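# Place a golf ball centered on the rubber tee

## Task

Put one golf ball, any of them, onto the rubber tee so that it rests centered above the hole in the tee.

## Robot and tools

Robot: a single seven-joint arm ending in a five-finger right hand. Cameras are cam_high, cam_low and cam_wrist, each 672x504 pixels. The wrist view is computed from joint readings and may lag while moving.

Scene frame: origin on the table top directly under the arm base, +z up, +y to the left when facing along +x. Positions are in metres. The hand point sits 0.05 m in front of the palm and 0.15 m out from the wrist face. Its +z runs along the straight fingers, +y leaves the palm, +x crosses the palm away from the thumb. Straight fingertips reach 0.06 to 0.07 m past the point along +z and lie 0.06 m toward -y. A wrist bracket on the little-finger side can strike objects.

Row layout (14 numbers, all in [-1, 1]): dx, dy, dz, rx, ry, rz, little, ring, middle, index, thumb_bend, thumb_turn, force_limit, speed.
- The first six are an offset, not a pose. They count from the Hand target as it stood when the action or move began, along that target's own axes. 1.0 equals 0.6 m of travel or 180 degrees of turn. rx, ry, rz form one rotation vector. Repeating an offset moves the hand on by the same amount again.
- The six hand numbers are absolute motor targets. For the four fingers and thumb_bend, +1 is straight and -1 is curled. For thumb_turn, +1 puts the thumb beside the palm and -1 puts it opposite the fingers.
- force_limit: the closing stop force, from about 0 N at -1 to 10 N at +1 (15 N for the thumb).
- speed: from near zero at -1 up to full at +0.48 and above.
- A 0 in a hand slot is itself a command. To leave the hand unchanged, resend your last hand values.

execute_actions(actions, cameras):
- actions is a list of actions. Each action is a table of up to 15 rows, and each row runs for one 1/30 s step. A short table repeats its last row until 15 steps are done, so every action lasts 0.5 s.
- Every row in an action counts from the pose at that action's start, not from the row before it.
- An empty list returns only the state and images. cameras picks the views: null or ["all"] gives all, [] gives none, and an unknown name invalidates the call.

move(target, speed, blend, blocking, cameras):
- target is one row or a list of up to 15 rows, laid out as above. Every row's offset counts from the same starting Hand target.
- speed is the path's top speed in m/s, 0.002 to 0.5, default 0.25. Rotation is capped at twice that in rad/s and at 0.873 rad/s. Give one value, or one per target.
- blend is in metres and rounds corners at intermediate targets. 0 stops at each target.
- blocking=false returns after about 0.5 s while the motion continues.
- The path is straight, lasts at least 0.5 s, and falls short if it would exceed 10 s. It does not avoid obstacles. Hand numbers on later targets are applied only once the arm and fingers have come to rest there.
- The result adds a "move:" line. done means at rest within 3 mm and 2 degrees of the target. Other endings are off_target, moving, held and fault. limits=paced means the pose was clipped; limits=held means steps were withheld. Neither done nor off_target tells you whether anything was touched.

Other tools:
- wait(seconds, 0 to 10) lets time pass with the last command held.
- stop brakes a running move and needs some distance to do it.
- zoom_image(camera, region=[x0,y0,x1,y1]) crops the latest image of that camera, at most 504x504 pixels.
- show_instructions returns the reference pictures.
- clear_fault clears a torque fault that a result has reported.
- finished_scene(scene) ends the current scene; pass its number, shown at the end of each result. It cannot be undone.

Results:
- end_effector_position and end_effector_quat_wxyz give the hand point pose in the scene frame. They can be off by a few centimetres.
- Hand target is your last commanded pose after clipping; new offsets count from it.
- Joint positions, velocities and torques are listed waist first, wrist roll last. "within noise" means the joints are still.
- Flange force is the outside force in the hand's axes. It is approximate and is absent after calls that send rows.
- hand_measured, hand_stopped_by (moving, target, force, stalled, fault) and hand_load_n list one value per motor, in the row order. A positive load means the finger is being pushed open.

Control behaviour:
- Commanded orientation is limited to 32 degrees from the measured one at each step.
- The hand often stops short of its target. Waiting will not close the gap; send the remaining distance as a new offset.
- A large rotation may swing the elbow.
- The arm is stiff. A target only millimetres beyond a firm contact presses hard, and a blocked arm keeps pressing. To release, command a target back past the hand point.

Gripping:
- With thumb_turn at -1, the hand encircles objects about 0.035 to 0.065 m thick.
- Close slowly (speed -0.94 or lower) for a gentle grip.
- A motor moves only when its target changes by at least 0.002. It locks when it reaches the target or the force limit.
- To squeeze harder, raise force_limit and send a target more closed than hand_measured. To loosen, send a target more open than hand_measured.
- Losing the grip shows up as hand_load_n dropping to about 0.

Faults and heat:
- The arm halts on a torque fault if a joint exceeds 104.5 N m (waist, shoulder, upper arm roll, elbow) or 51.3 N m (wrist joints), or strays more than 5 degrees from its plan. Call clear_fault afterwards.
- Holding loads, staying stretched out, or pushing toward an unreachable pose heats the motors. A MOTOR HOT line appears at 60 °C. At 75 °C the arm sags and stops for a while.
- Loose objects may occasionally be nudged by outside forces.

Avoid:
- dropping the ball or releasing it while it still moves;
- fast impacts and hard pushes;
- overloading the fingers;
- faults;
- anything leaving the table. A ball left off the table means failure.

The ball must remain seated on the tee after the hand withdraws.

Each tool is called after ">>>" as name(argument=value, ...), one argument or row to a line, values as JSON.

Reference images:

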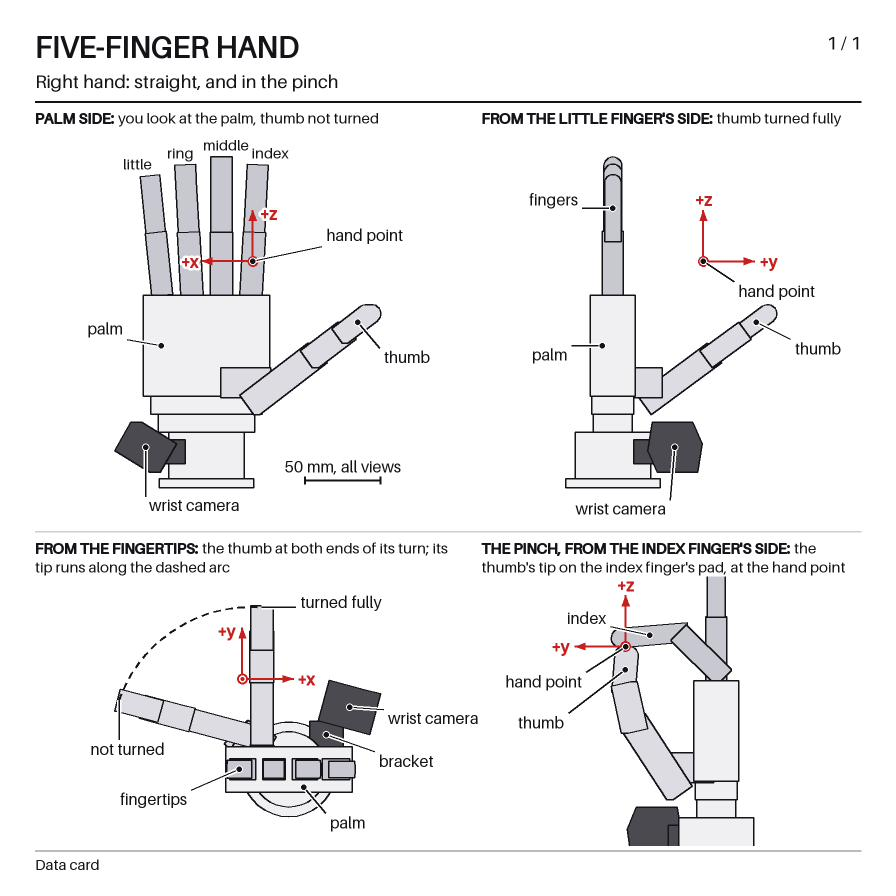

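## Session

>>> execute_actions(
  actions=[],
)

Scene clock: 0.00 s.
end_effector_position=(+0.5270, +0.0754, +0.2661) hand_measured=(+1.000, +1.000, +1.000, +1.000, +1.000, +1.000) hand_load_n=(+0.0, +0.0, +0.0, +0.0, +0.0, +0.0) hand_stopped_by=(target, target, target, target, target, target) hand_force_limit=0.00 hand_speed=-0.80 end_effector_quat_wxyz=(-0.226, +0.933, -0.091, +0.264)
Joint positions: [0.747 0.54 -1.11 1.883 0.574 0.359 0.738]
Joint velocities: within noise
Joint torques (N m): no reading
Flange force (N): no reading
Hand target: +0.5270, +0.0754, +0.2661; -0.226, +0.933, -0.091, +0.264
camera_calibration:
cam_wrist: T_world_to_cam=[[0.20398, -0.917489, -0.341476, 0.0530023], [-0.978223, -0.177355, -0.107817, 0.559968], [0.0383584, 0.356033, -0.933686, 0.318834], [0, 0, 0, 1]] pos_world=[0.524733, 0.0344268, 0.376164]

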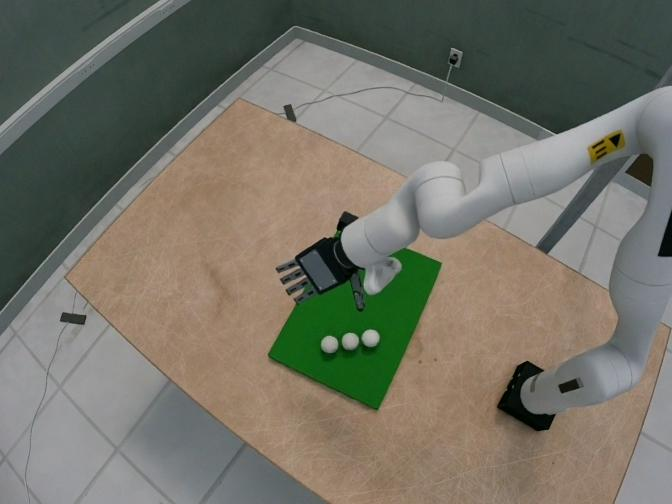

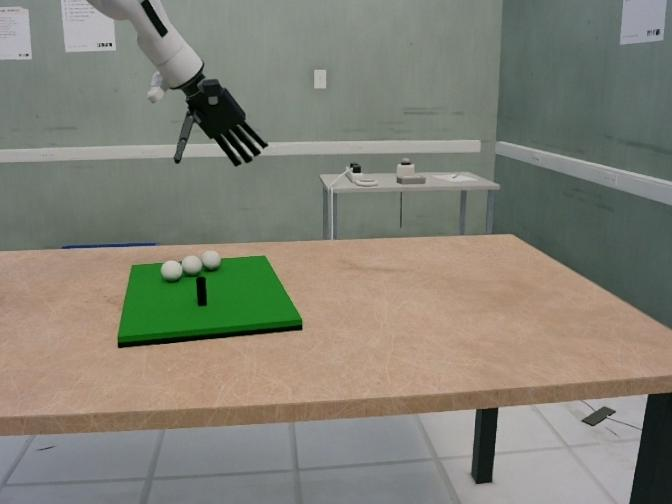

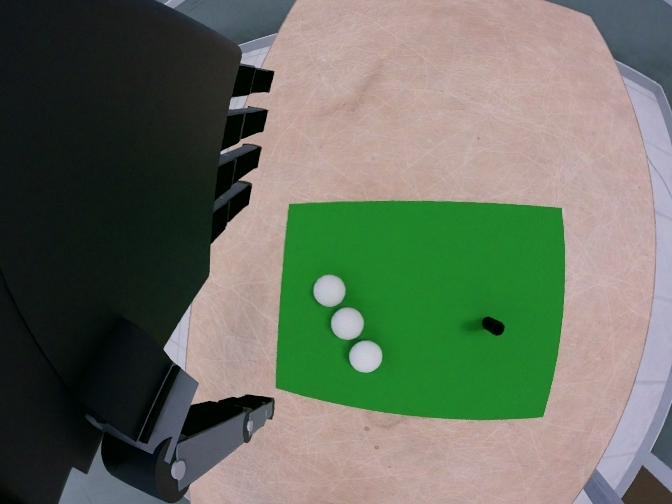

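>>> move(
  target=[-0.235,0.0645,0.031,-0.0745,0.288,0.504,-1,-1,1,1,1,-1,-0.4,0],
)

>>> zoom_image(
  camera="cam_wrist",
  region=[150, 150, 500, 450],
)

>>> zoom_image(
  camera="cam_low",
  region=[80, 150, 330, 350],
)

Scene clock: 41.60 s.
end_effector_position=(+0.4160, +0.0891, +0.1701) hand_measured=(-1.000, -1.000, +1.000, +1.000, +1.000, -1.000) hand_load_n=(-0.5, +0.0, +0.0, +0.0, +0.0, +0.0) hand_stopped_by=(target, target, target, target, target, target) hand_force_limit=-0.40 hand_speed=0.00 end_effector_quat_wxyz=(+0.188, -0.423, +0.810, -0.361)
Joint positions: [-1.151 0.539 0.612 2.349 -1.697 -0.503 0.493]
Joint velocities: within noise
Joint torques (N m): [1.9 -10.07 1.98 -1.49 0.15 -1.33 0.21]
Flange force (N): [-2.0 1.0 -2.7]
Hand target: +0.4160, +0.0891, +0.1701; +0.188, -0.423, +0.810, -0.361
Off the commanded pose: 0.000 m, 0 deg.
move: done
camera_calibration:
cam_wrist: T_world_to_cam=[[-0.673659, 0.122589, -0.728804, 0.393671], [0.020052, 0.988816, 0.147789, -0.119307], [0.73877, 0.0849456, -0.668583, -0.083631], [0, 0, 0, 1]] pos_world=[0.329377, 0.0768175, 0.248627]

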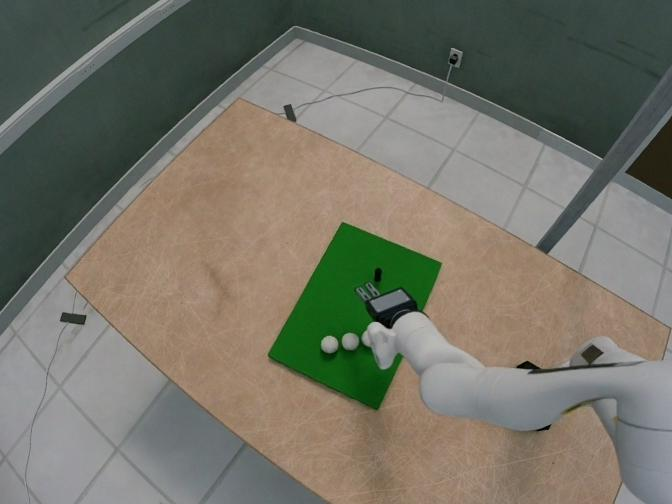

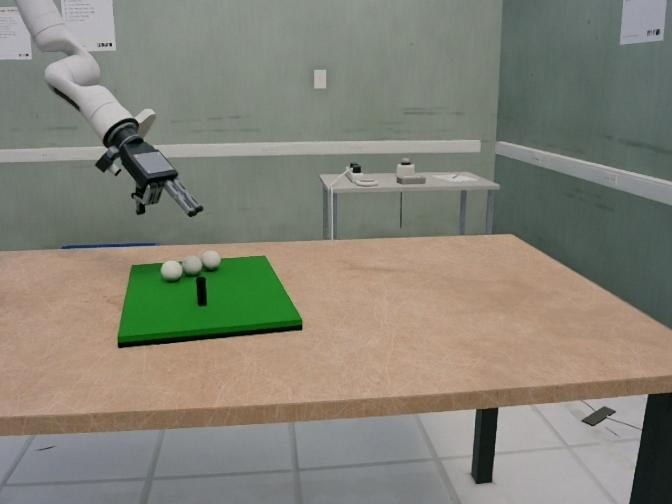

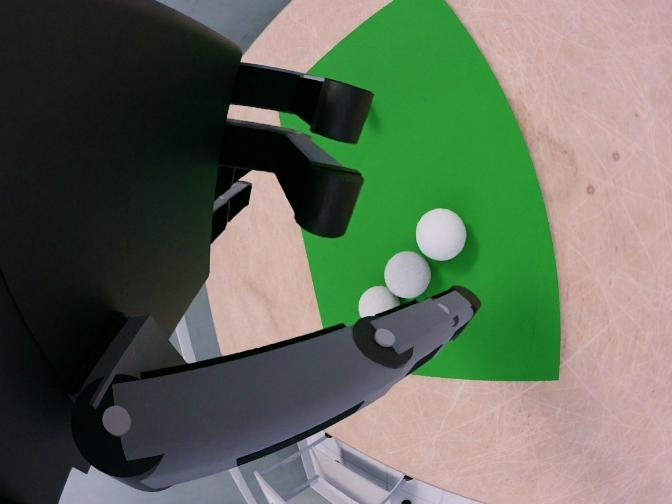

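Scaled by 1.440 from the camera's 672x504 image, which has a finer 960x720 frame.

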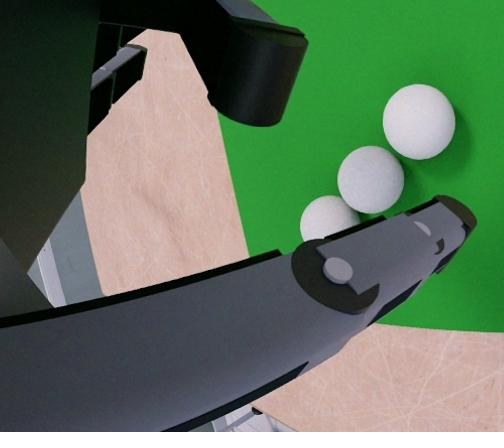

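Scaled by 2.016 from the camera's 672x504 image, which has a finer 960x720 frame.

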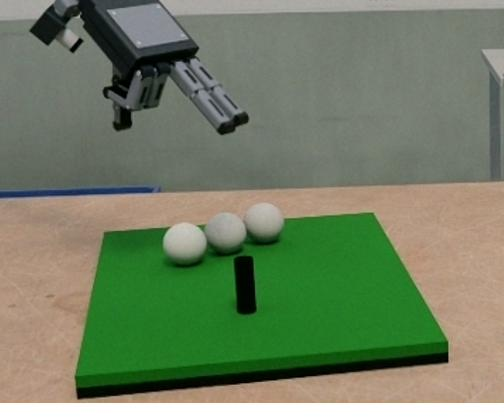

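>>> move(
  target=[0,0.0619,0.0557,0,0,0,-1,-1,0.3,0.3,0.6,-1,-0.4,0],
)

>>> zoom_image(
  camera="cam_wrist",
  region=[200, 100, 550, 400],
)

>>> zoom_image(
  camera="cam_low",
  region=[80, 170, 280, 350],
)

Scene clock: 49.47 s.
end_effector_position=(+0.4160, +0.0891, +0.1201) hand_measured=(-1.000, -1.000, +0.300, +0.300, +0.600, -1.000) hand_load_n=(+0.0, +0.0, +0.0, +0.0, +0.5, +0.0) hand_stopped_by=(target, target, target, target, target, target) hand_force_limit=-0.40 hand_speed=0.00 end_effector_quat_wxyz=(+0.188, -0.423, +0.810, -0.361)
Joint positions: [-1.086 0.702 0.537 2.377 -1.402 -0.481 0.096]
Joint velocities: within noise
Joint torques (N m): [1.85 -11.49 2.45 0.09 -0.15 -1.57 0.26]
Flange force (N): no reading
Hand target: +0.4160, +0.0891, +0.1201; +0.188, -0.423, +0.810, -0.361
Off the commanded pose: 0.000 m, 0 deg.
move: done
camera_calibration:
cam_wrist: T_world_to_cam=[[-0.67365, 0.122584, -0.728813, 0.357242], [0.0201214, 0.988825, 0.147719, -0.111829], [0.738776, 0.0848462, -0.668589, -0.117045], [0, 0, 0, 1]] pos_world=[0.329376, 0.0767178, 0.198627]

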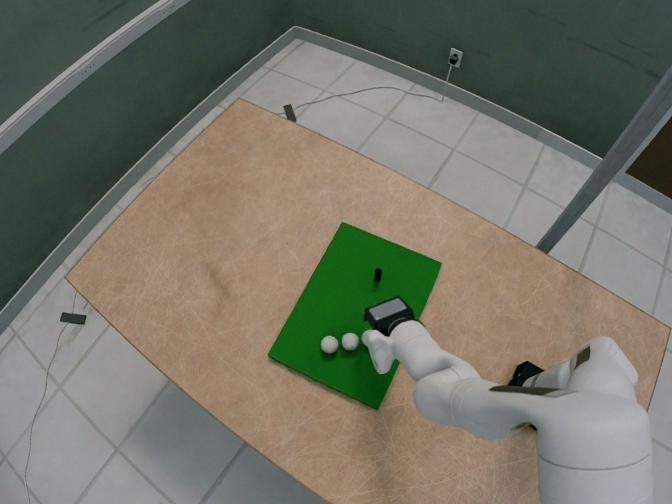

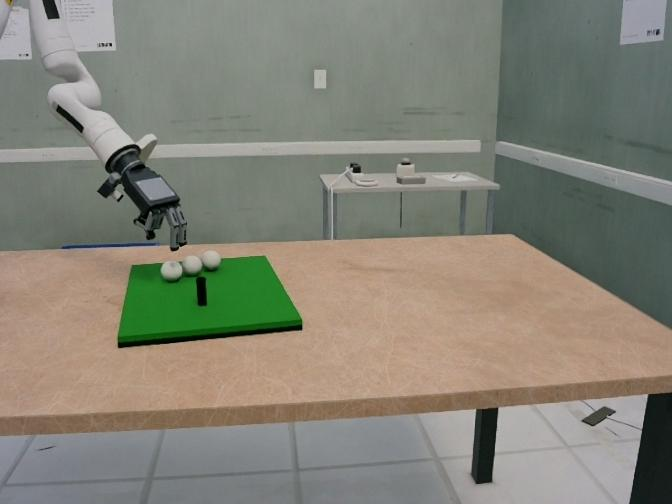

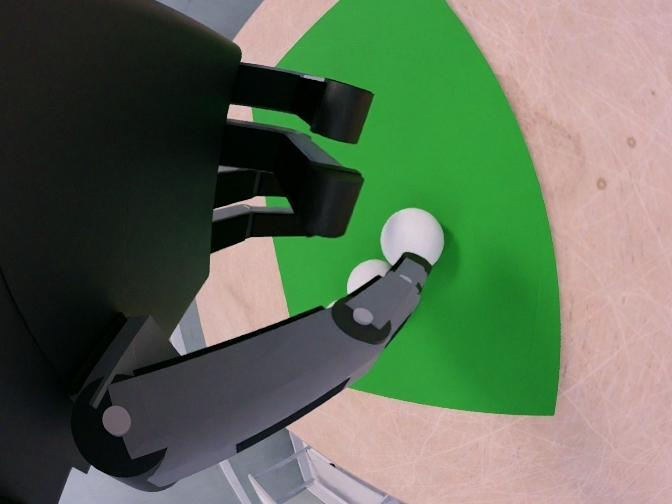

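Scaled by 1.440 from the camera's 672x504 image, which has a finer 960x720 frame.

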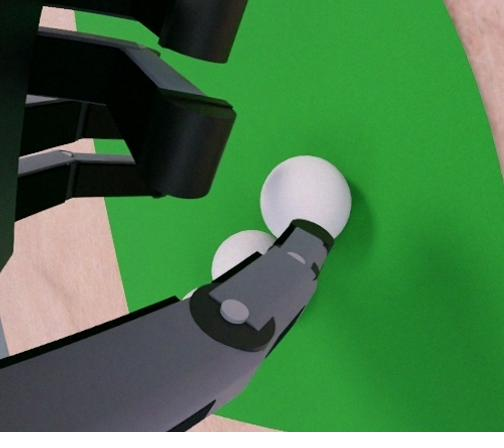

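Scaled by 2.520 from the camera's 672x504 image, which has a finer 960x720 frame.

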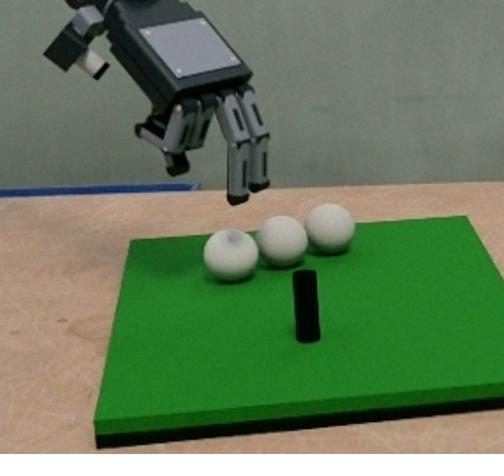

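>>> move(
  target=[
    [-0.0199,0.0003,-0.0005,0,0,0,-1,-1,0.3,0.3,0.6,-1,-0.4,0],
    [-0.0199,0.0784,0.0697,0,0,0,-1,-1,0.3,0.3,0.6,-1,-0.4,0],
  ],
  speed=0.1,
)

>>> zoom_image(
  camera="cam_wrist",
  region=[200, 100, 550, 400],
)

>>> zoom_image(
  camera="cam_low",
  region=[100, 190, 250, 310],
)

Scene clock: 63.00 s.
end_effector_position=(+0.4225, +0.0990, +0.0572) hand_measured=(-1.000, -1.000, +0.300, +0.300, +0.600, -1.000) hand_load_n=(+0.0, +0.0, +0.0, +0.0, +0.0, +0.0) hand_stopped_by=(target, target, target, target, target, target) hand_force_limit=-0.40 hand_speed=0.00 end_effector_quat_wxyz=(+0.188, -0.423, +0.810, -0.361)
Joint positions: [-1.002 0.894 0.402 2.338 -1.22 -0.552 -0.2]
Joint velocities: within noise
Joint torques (N m): [1.88 -13.29 2.66 1.6 -0.41 -1.53 0.21]
Flange force (N): [-7.4 -0.1 -4.3]
Hand target: +0.4225, +0.0990, +0.0572; +0.188, -0.423, +0.810, -0.361
Off the commanded pose: 0.000 m, 0 deg.
move: done
camera_calibration:
cam_wrist: T_world_to_cam=[[-0.673648, 0.122656, -0.728803, 0.314544], [0.0201705, 0.988816, 0.147772, -0.112579], [0.738777, 0.0848458, -0.668588, -0.16475], [0, 0, 0, 1]] pos_world=[0.335876, 0.0867178, 0.135727]

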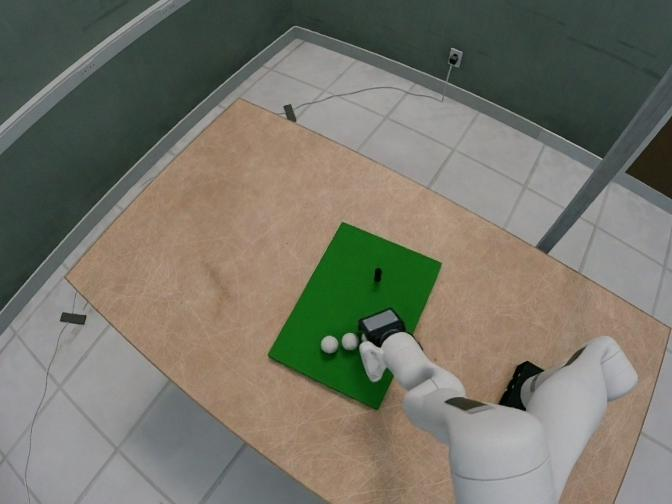

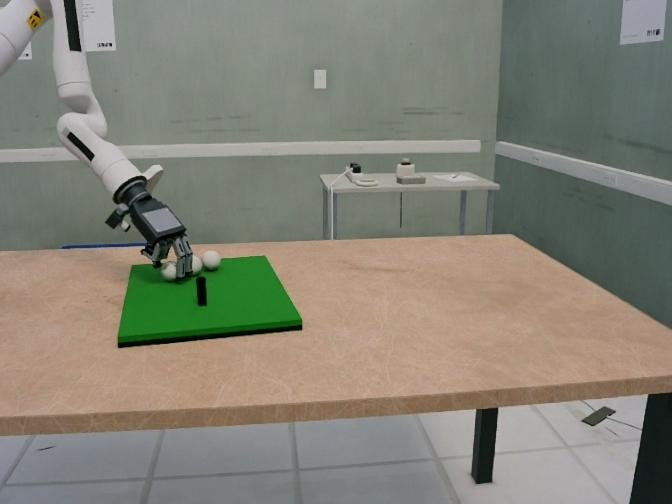

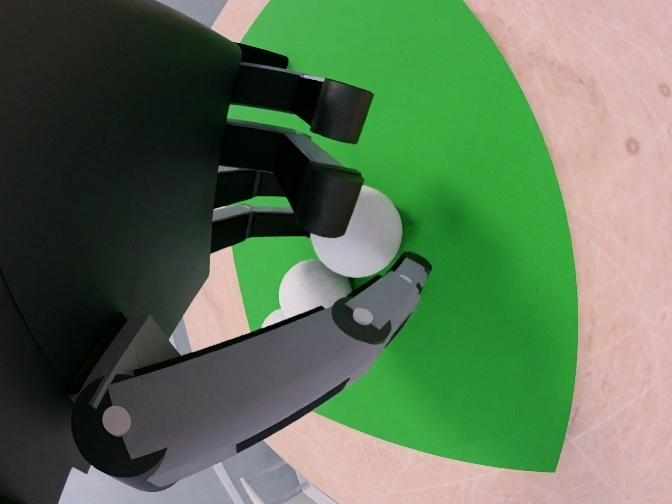

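Scaled by 1.440 from the camera's 672x504 image, which has a finer 960x720 frame.

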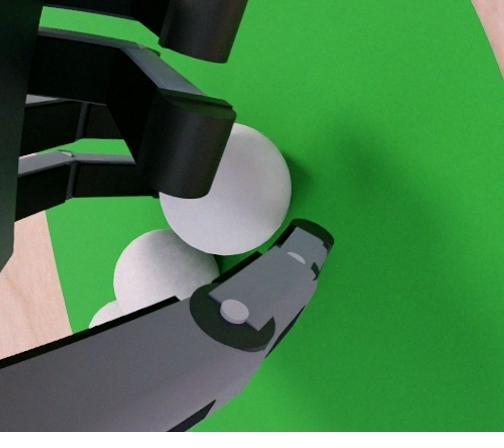

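Scaled by 3.360 from the camera's 672x504 image, which has a finer 960x720 frame.

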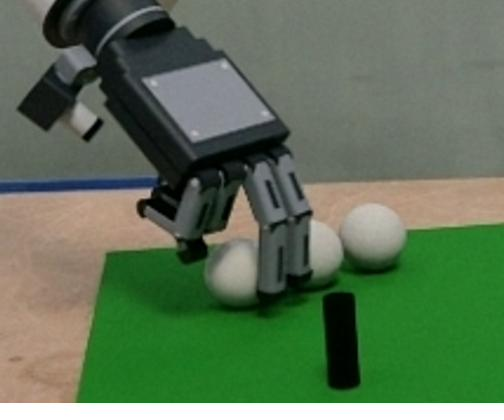

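>>> move(
  target=[0,0,0,0,0,0,-1,-1,-0.3,-0.3,0.0,-1,-0.6,-0.9],
)

>>> zoom_image(
  camera="cam_wrist",
  region=[200, 100, 550, 400],
)

>>> zoom_image(
  camera="cam_low",
  region=[100, 190, 250, 310],
)

Scene clock: 69.10 s.
end_effector_position=(+0.4225, +0.0990, +0.0572) hand_measured=(-1.000, -1.000, +0.134, +0.114, +0.508, -1.000) hand_load_n=(+0.0, +0.0, +4.0, +1.5, +4.0, +0.5) hand_stopped_by=(target, target, force, force, force, target) hand_force_limit=-0.60 hand_speed=-0.90 end_effector_quat_wxyz=(+0.188, -0.423, +0.810, -0.361)
Joint positions: [-1.002 0.894 0.402 2.338 -1.22 -0.552 -0.2]
Joint velocities: within noise
Joint torques (N m): [1.83 -13.43 2.72 1.58 -0.42 -1.56 0.2]
Flange force (N): [-7.2 0.2 -3.8]
Hand target: +0.4225, +0.0990, +0.0572; +0.188, -0.423, +0.810, -0.361
Off the commanded pose: 0.000 m, 0 deg.
move: done
camera_calibration:
cam_wrist: T_world_to_cam=[[-0.673657, 0.122656, -0.728795, 0.314546], [0.0200977, 0.988807, 0.147838, -0.112563], [0.738771, 0.0849452, -0.668582, -0.164757], [0, 0, 0, 1]] pos_world=[0.335876, 0.0867174, 0.135727]

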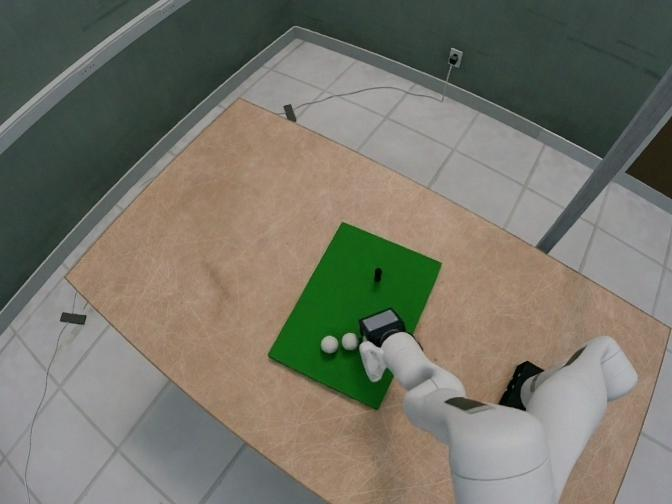

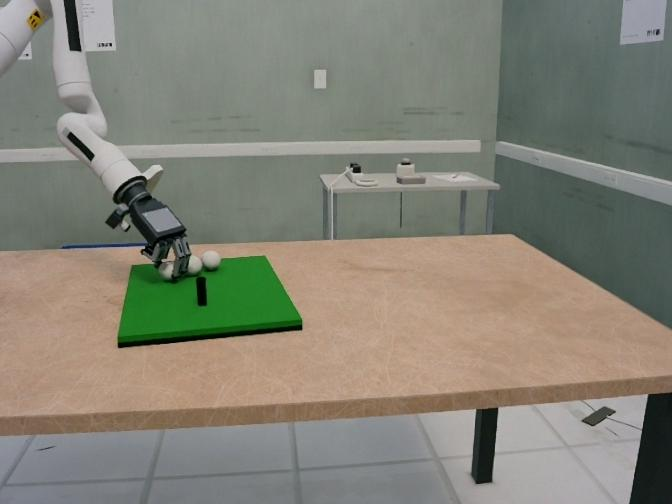

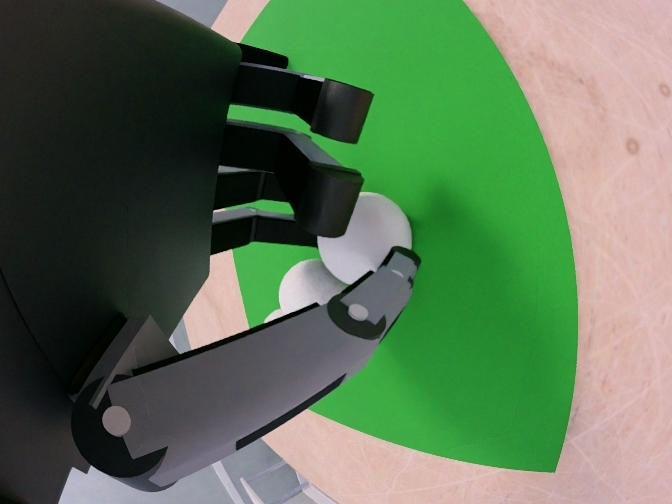

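Scaled by 1.440 from the camera's 672x504 image, which has a finer 960x720 frame.

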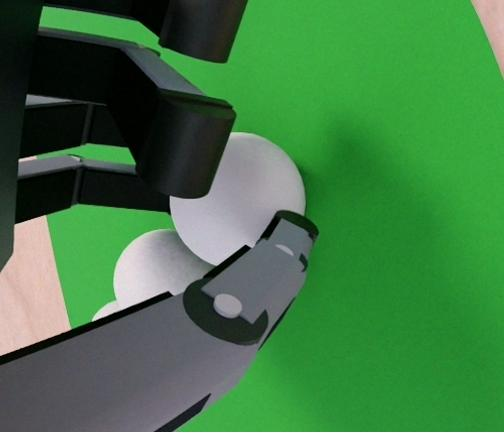

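Scaled by 3.360 from the camera's 672x504 image, which has a finer 960x720 frame.

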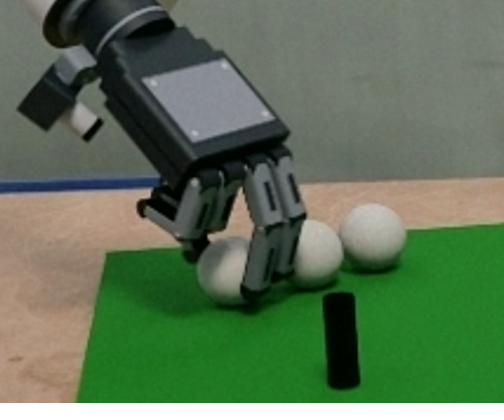

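>>> move(
  target=[0,-0.1362,-0.1226,0,0,0,-1,-1,-0.3,-0.3,0.0,-1,-0.6,-0.9],
  speed=0.1,
)

>>> zoom_image(
  camera="cam_wrist",
  region=[200, 100, 550, 400],
)

>>> zoom_image(
  camera="cam_low",
  region=[100, 170, 280, 310],
)

>>> zoom_image(
  camera="cam_high",
  region=[300, 220, 440, 360],
)

Scene clock: 74.80 s.
end_effector_position=(+0.4225, +0.0992, +0.1671) hand_measured=(-1.000, -1.000, +0.134, +0.114, +0.508, -1.000) hand_load_n=(-0.5, +0.0, +3.5, +1.5, +4.5, +0.5) hand_stopped_by=(target, target, force, force, force, target) hand_force_limit=-0.60 hand_speed=-0.90 end_effector_quat_wxyz=(+0.188, -0.423, +0.810, -0.361)
Joint positions: [-1.171 0.568 0.632 2.317 -1.745 -0.485 0.529]
Joint velocities: within noise
Joint torques (N m): [1.84 -10.55 2.3 -1.61 0.19 -1.37 0.21]
Flange force (N): [-1.3 1.7 -1.7]
Hand target: +0.4225, +0.0992, +0.1671; +0.188, -0.423, +0.810, -0.361
Off the commanded pose: 0.000 m, 0 deg.
move: done
camera_calibration:
cam_wrist: T_world_to_cam=[[-0.673657, 0.122656, -0.728795, 0.394629], [0.0200977, 0.988807, 0.147838, -0.128909], [0.738771, 0.0849452, -0.668582, -0.0912887], [0, 0, 0, 1]] pos_world=[0.335876, 0.0868174, 0.245627]

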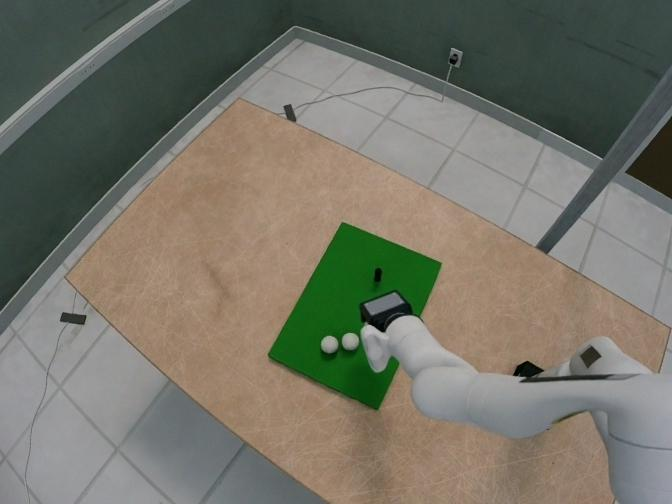

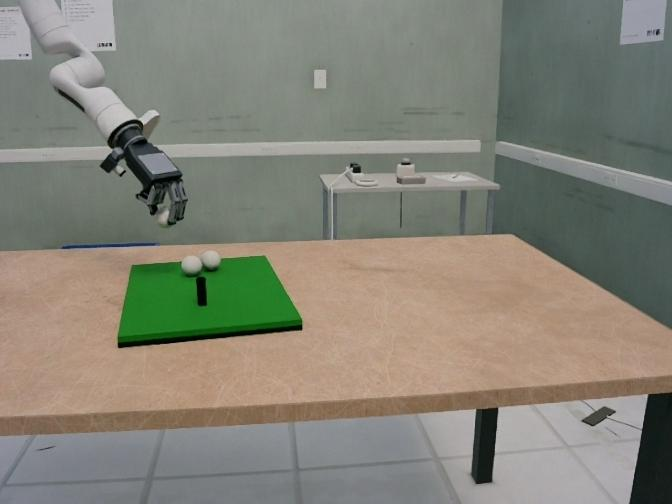

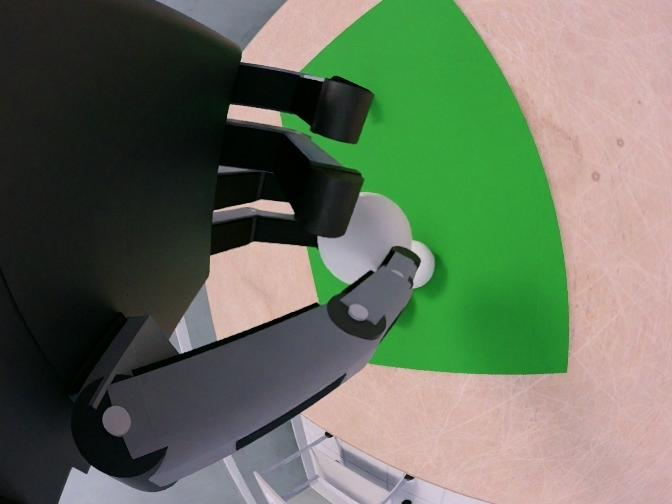

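Scaled by 1.440 from the camera's 672x504 image, which has a finer 960x720 frame.

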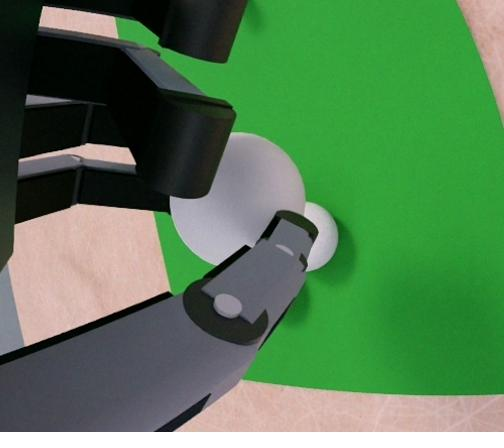

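Scaled by 2.800 from the camera's 672x504 image, which has a finer 960x720 frame.

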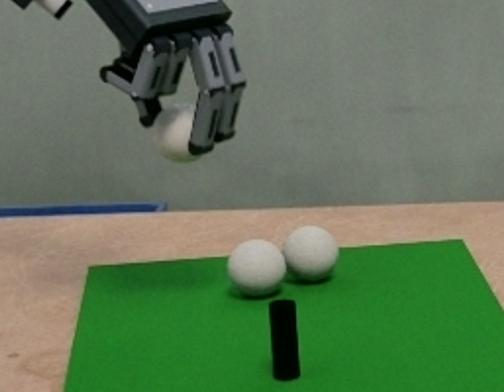

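Scaled by 3.600 from the camera's 672x504 image, which has a finer 960x720 frame.

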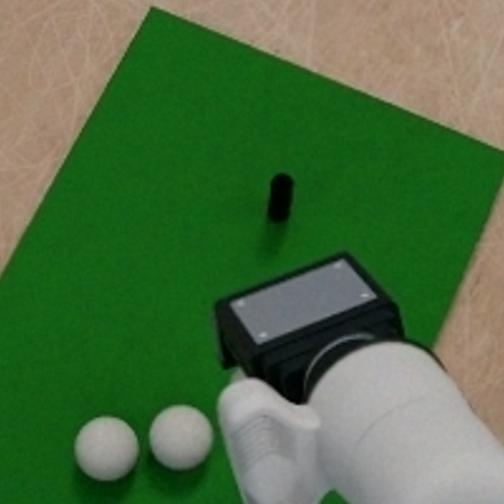

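>>> move(
  target=[0.1403,-0.134,0.2235,0,0,0,-1,-1,-0.3,-0.3,0.0,-1,-0.6,-0.9],
  speed=0.12,
)

>>> zoom_image(
  camera="cam_wrist",
  region=[250, 130, 500, 330],
)

>>> zoom_image(
  camera="cam_low",
  region=[130, 200, 270, 320],
)

>>> zoom_image(
  camera="cam_high",
  region=[320, 210, 440, 310],
)

Scene clock: 97.37 s.
end_effector_position=(+0.5003, -0.0576, +0.1373) hand_measured=(-1.000, -1.000, +0.134, +0.114, +0.508, -1.000) hand_load_n=(+0.5, +0.0, +3.5, +2.0, +4.0, +0.5) hand_stopped_by=(target, target, force, force, force, target) hand_force_limit=-0.60 hand_speed=-0.90 end_effector_quat_wxyz=(+0.188, -0.423, +0.810, -0.361)
Joint positions: [-0.471 0.638 0.453 2.286 -0.767 -0.465 -0.012]
Joint velocities: within noise
Joint torques (N m): [1.79 -13.13 2.07 -1.83 -0.3 -1.68 0.24]
Flange force (N): [-8.9 -4.0 -3.7]
Hand target: +0.5003, -0.0576, +0.1373; +0.188, -0.423, +0.810, -0.361
Off the commanded pose: 0.000 m, 0 deg.
move: done
camera_calibration:
cam_wrist: T_world_to_cam=[[-0.673754, 0.122575, -0.728719, 0.444639], [0.0201354, 0.988826, 0.147709, 0.0289889], [0.738681, 0.0848467, -0.668693, -0.155389], [0, 0, 0, 1]] pos_world=[0.413777, -0.0699822, 0.215828]

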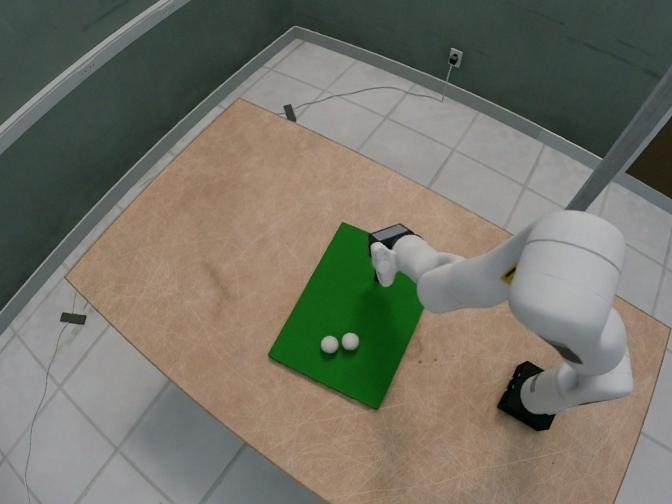

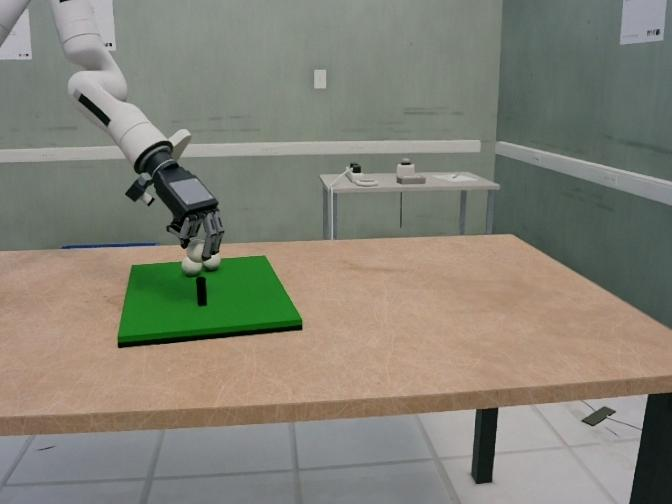

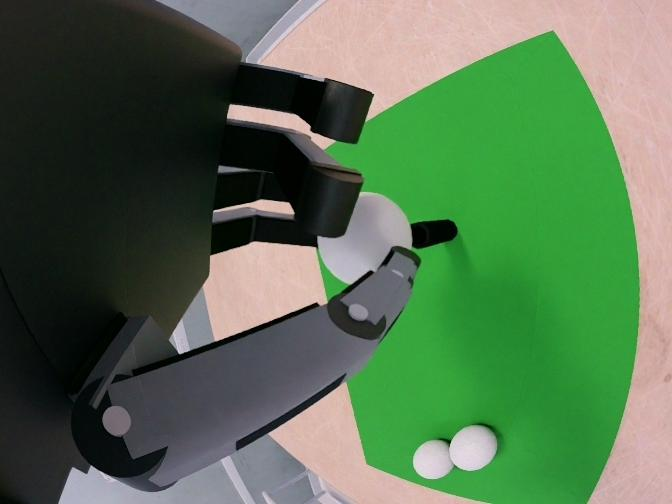

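Scaled by 2.016 from the camera's 672x504 image, which has a finer 960x720 frame.

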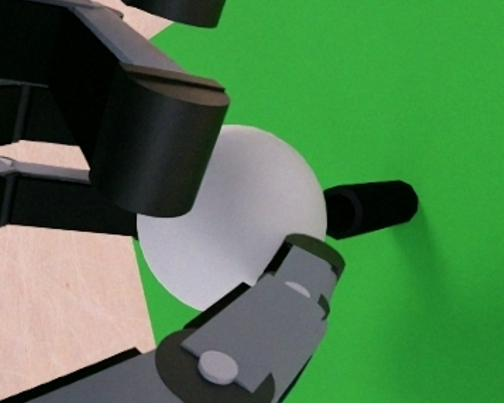

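Scaled by 3.600 from the camera's 672x504 image, which has a finer 960x720 frame.

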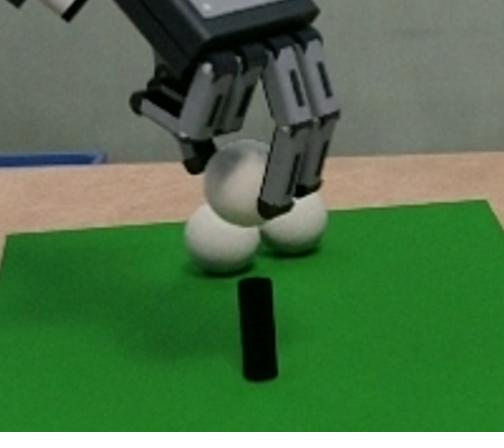

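Scaled by 4.200 from the camera's 672x504 image, which has a finer 960x720 frame.

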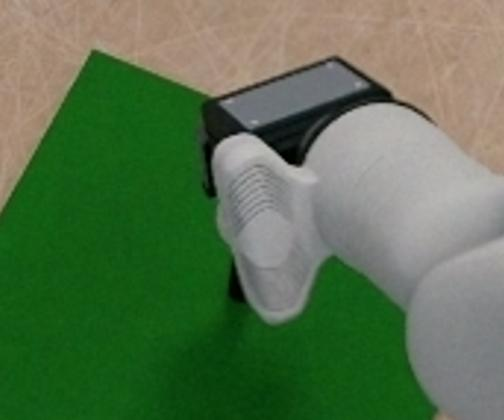

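>>> move(
  target=[-0.0041,0.0363,0.027,0,0,0,-1,-1,-0.3,-0.3,0.0,-1,-0.6,-0.9],
  speed=0.06,
)

>>> zoom_image(
  camera="cam_wrist",
  region=[300, 160, 460, 300],
)

>>> zoom_image(
  camera="cam_low",
  region=[160, 230, 250, 310],
)

Scene clock: 108.27 s.
end_effector_position=(+0.4997, -0.0542, +0.1103) hand_measured=(-1.000, -1.000, +0.134, +0.114, +0.508, -1.000) hand_load_n=(+0.0, +0.0, +3.5, +2.0, +4.5, +0.0) hand_stopped_by=(target, target, force, force, force, target) hand_force_limit=-0.60 hand_speed=-0.90 end_effector_quat_wxyz=(+0.188, -0.423, +0.810, -0.361)
Joint positions: [-0.429 0.71 0.381 2.294 -0.725 -0.546 -0.093]
Joint velocities: within noise
Joint torques (N m): [1.78 -13.75 2.01 -1.07 -0.33 -1.65 0.22]
Flange force (N): [-8.4 -3.2 -2.5]
Hand target: +0.4997, -0.0542, +0.1103; +0.188, -0.423, +0.810, -0.361
Off the commanded pose: 0.000 m, 0 deg.
move: done
camera_calibration:
cam_wrist: T_world_to_cam=[[-0.673648, 0.122656, -0.728803, 0.424053], [0.0201705, 0.988816, 0.147772, 0.0296023], [0.738777, 0.0848458, -0.668588, -0.173275], [0, 0, 0, 1]] pos_world=[0.413076, -0.0665822, 0.188827]

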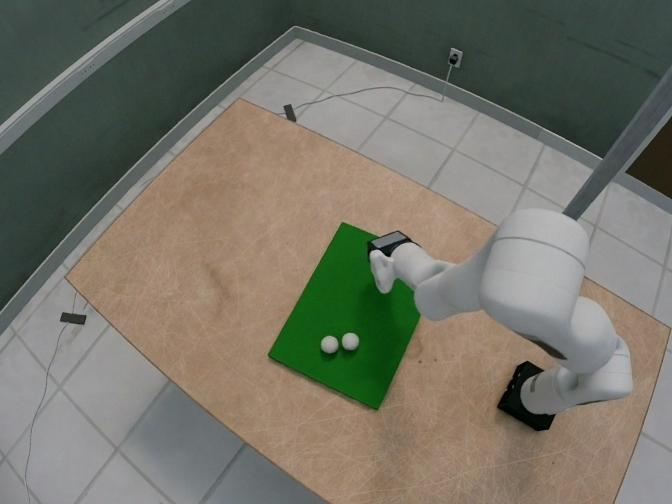

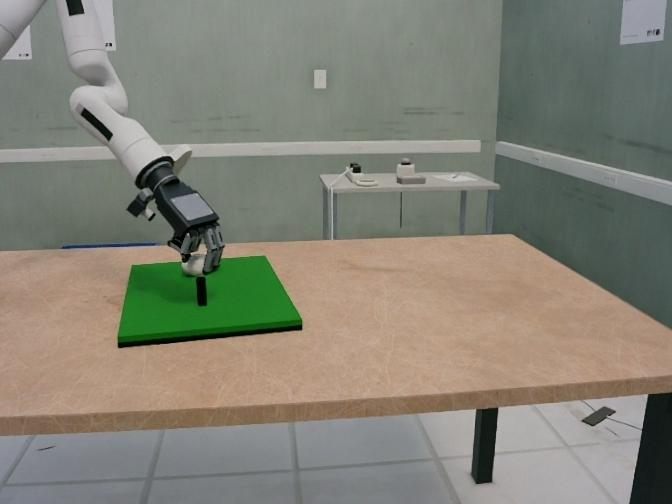

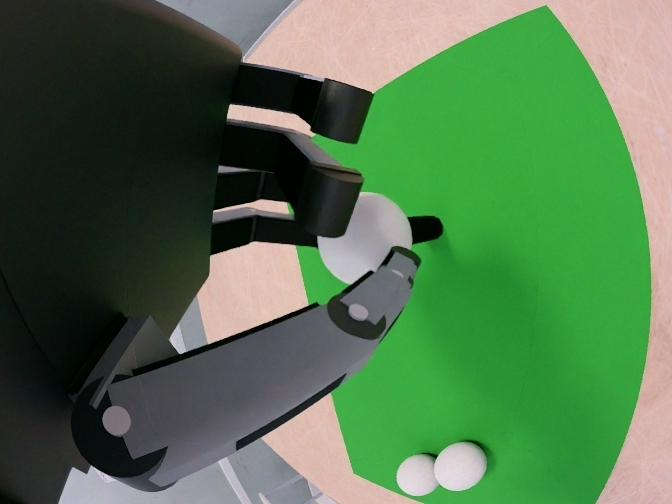

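Scaled by 3.150 from the camera's 672x504 image, which has a finer 960x720 frame.

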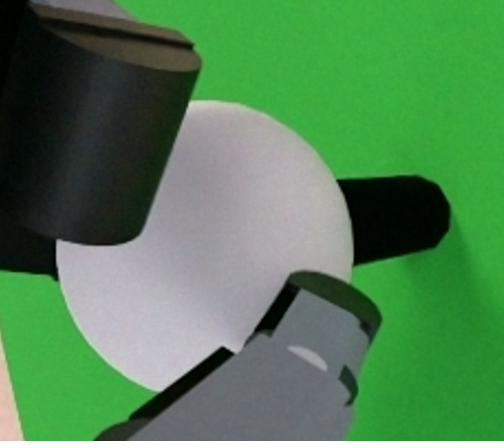

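Scaled by 5.600 from the camera's 672x504 image, which has a finer 960x720 frame.

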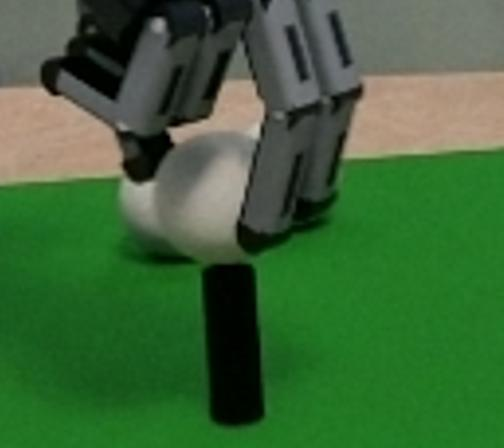

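>>> move(
  target=[-0.0008,0.003,0.0042,0,0,0,-1,-1,-0.3,-0.3,0.0,-1,-0.6,-0.9],
  speed=0.03,
  cameras=["cam_low","cam_wrist"],
)

>>> zoom_image(
  camera="cam_low",
  region=[170, 240, 230, 310],
)

>>> zoom_image(
  camera="cam_wrist",
  region=[300, 160, 460, 300],
)

Scene clock: 119.63 s.
end_effector_position=(+0.5005, -0.0542, +0.1073) hand_measured=(-1.000, -1.000, +0.134, +0.114, +0.508, -1.000) hand_load_n=(+0.0, +0.5, +3.5, +2.0, +4.5, +0.5) hand_stopped_by=(target, target, force, force, force, target) hand_force_limit=-0.60 hand_speed=-0.90 end_effector_quat_wxyz=(+0.188, -0.423, +0.810, -0.361)
Joint positions: [-0.424 0.72 0.375 2.292 -0.721 -0.552 -0.1]
Joint velocities: within noise
Joint torques (N m): [1.86 -13.86 2.03 -1 -0.34 -1.66 0.23]
Flange force (N): [-8.6 -3.0 -2.5]
Hand target: +0.5005, -0.0542, +0.1073; +0.188, -0.423, +0.810, -0.361
Off the commanded pose: 0.000 m, 0 deg.
move: done
camera_calibration:
cam_wrist: T_world_to_cam=[[-0.673648, 0.122656, -0.728803, 0.422405], [0.0201705, 0.988816, 0.147772, 0.0300294], [0.738777, 0.0848458, -0.668588, -0.175871], [0, 0, 0, 1]] pos_world=[0.413876, -0.0665822, 0.185827]
Images, in order (width x height): cam_low 672x504, cam_wrist 672x504.

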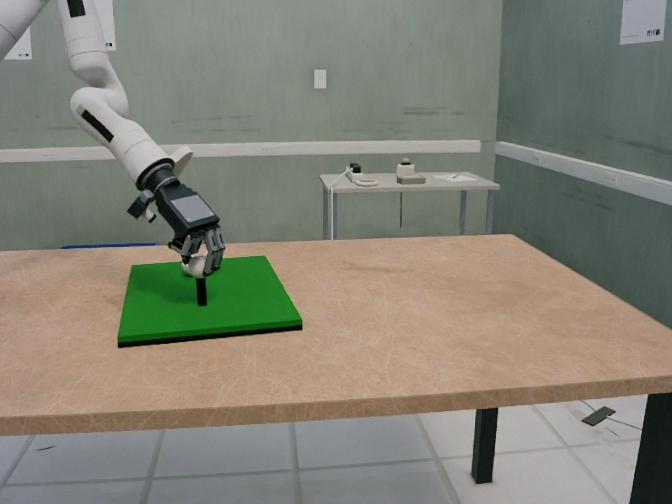

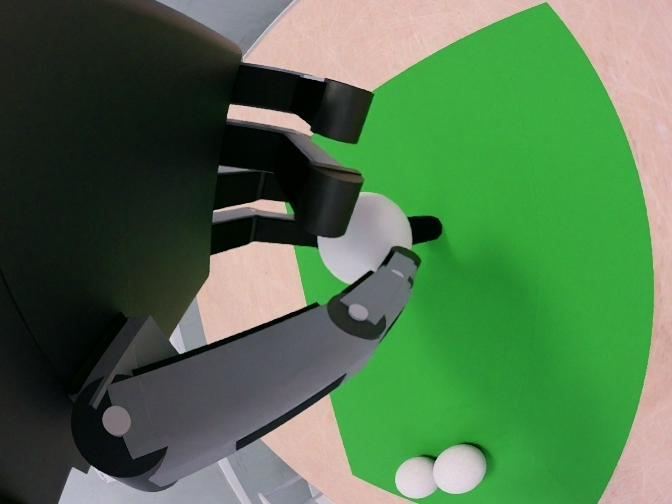

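Scaled by 7.200 from the camera's 672x504 image, which has a finer 960x720 frame.

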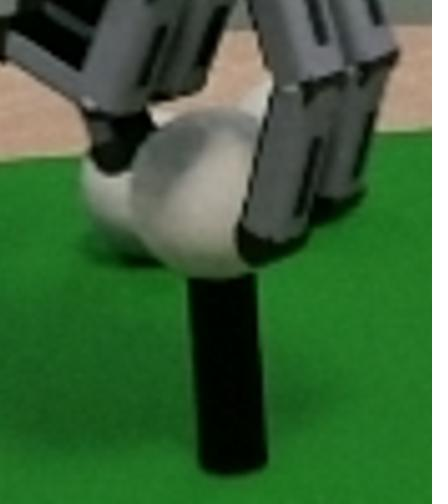

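Scaled by 3.150 from the camera's 672x504 image, which has a finer 960x720 frame.

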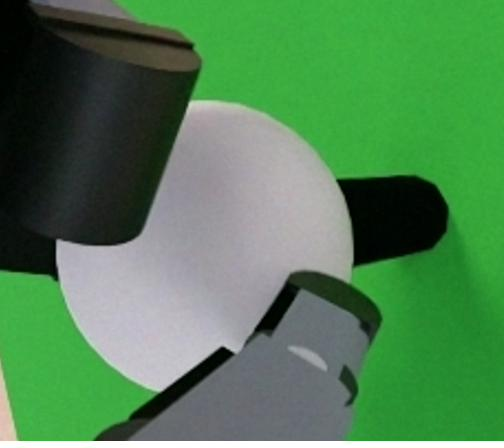

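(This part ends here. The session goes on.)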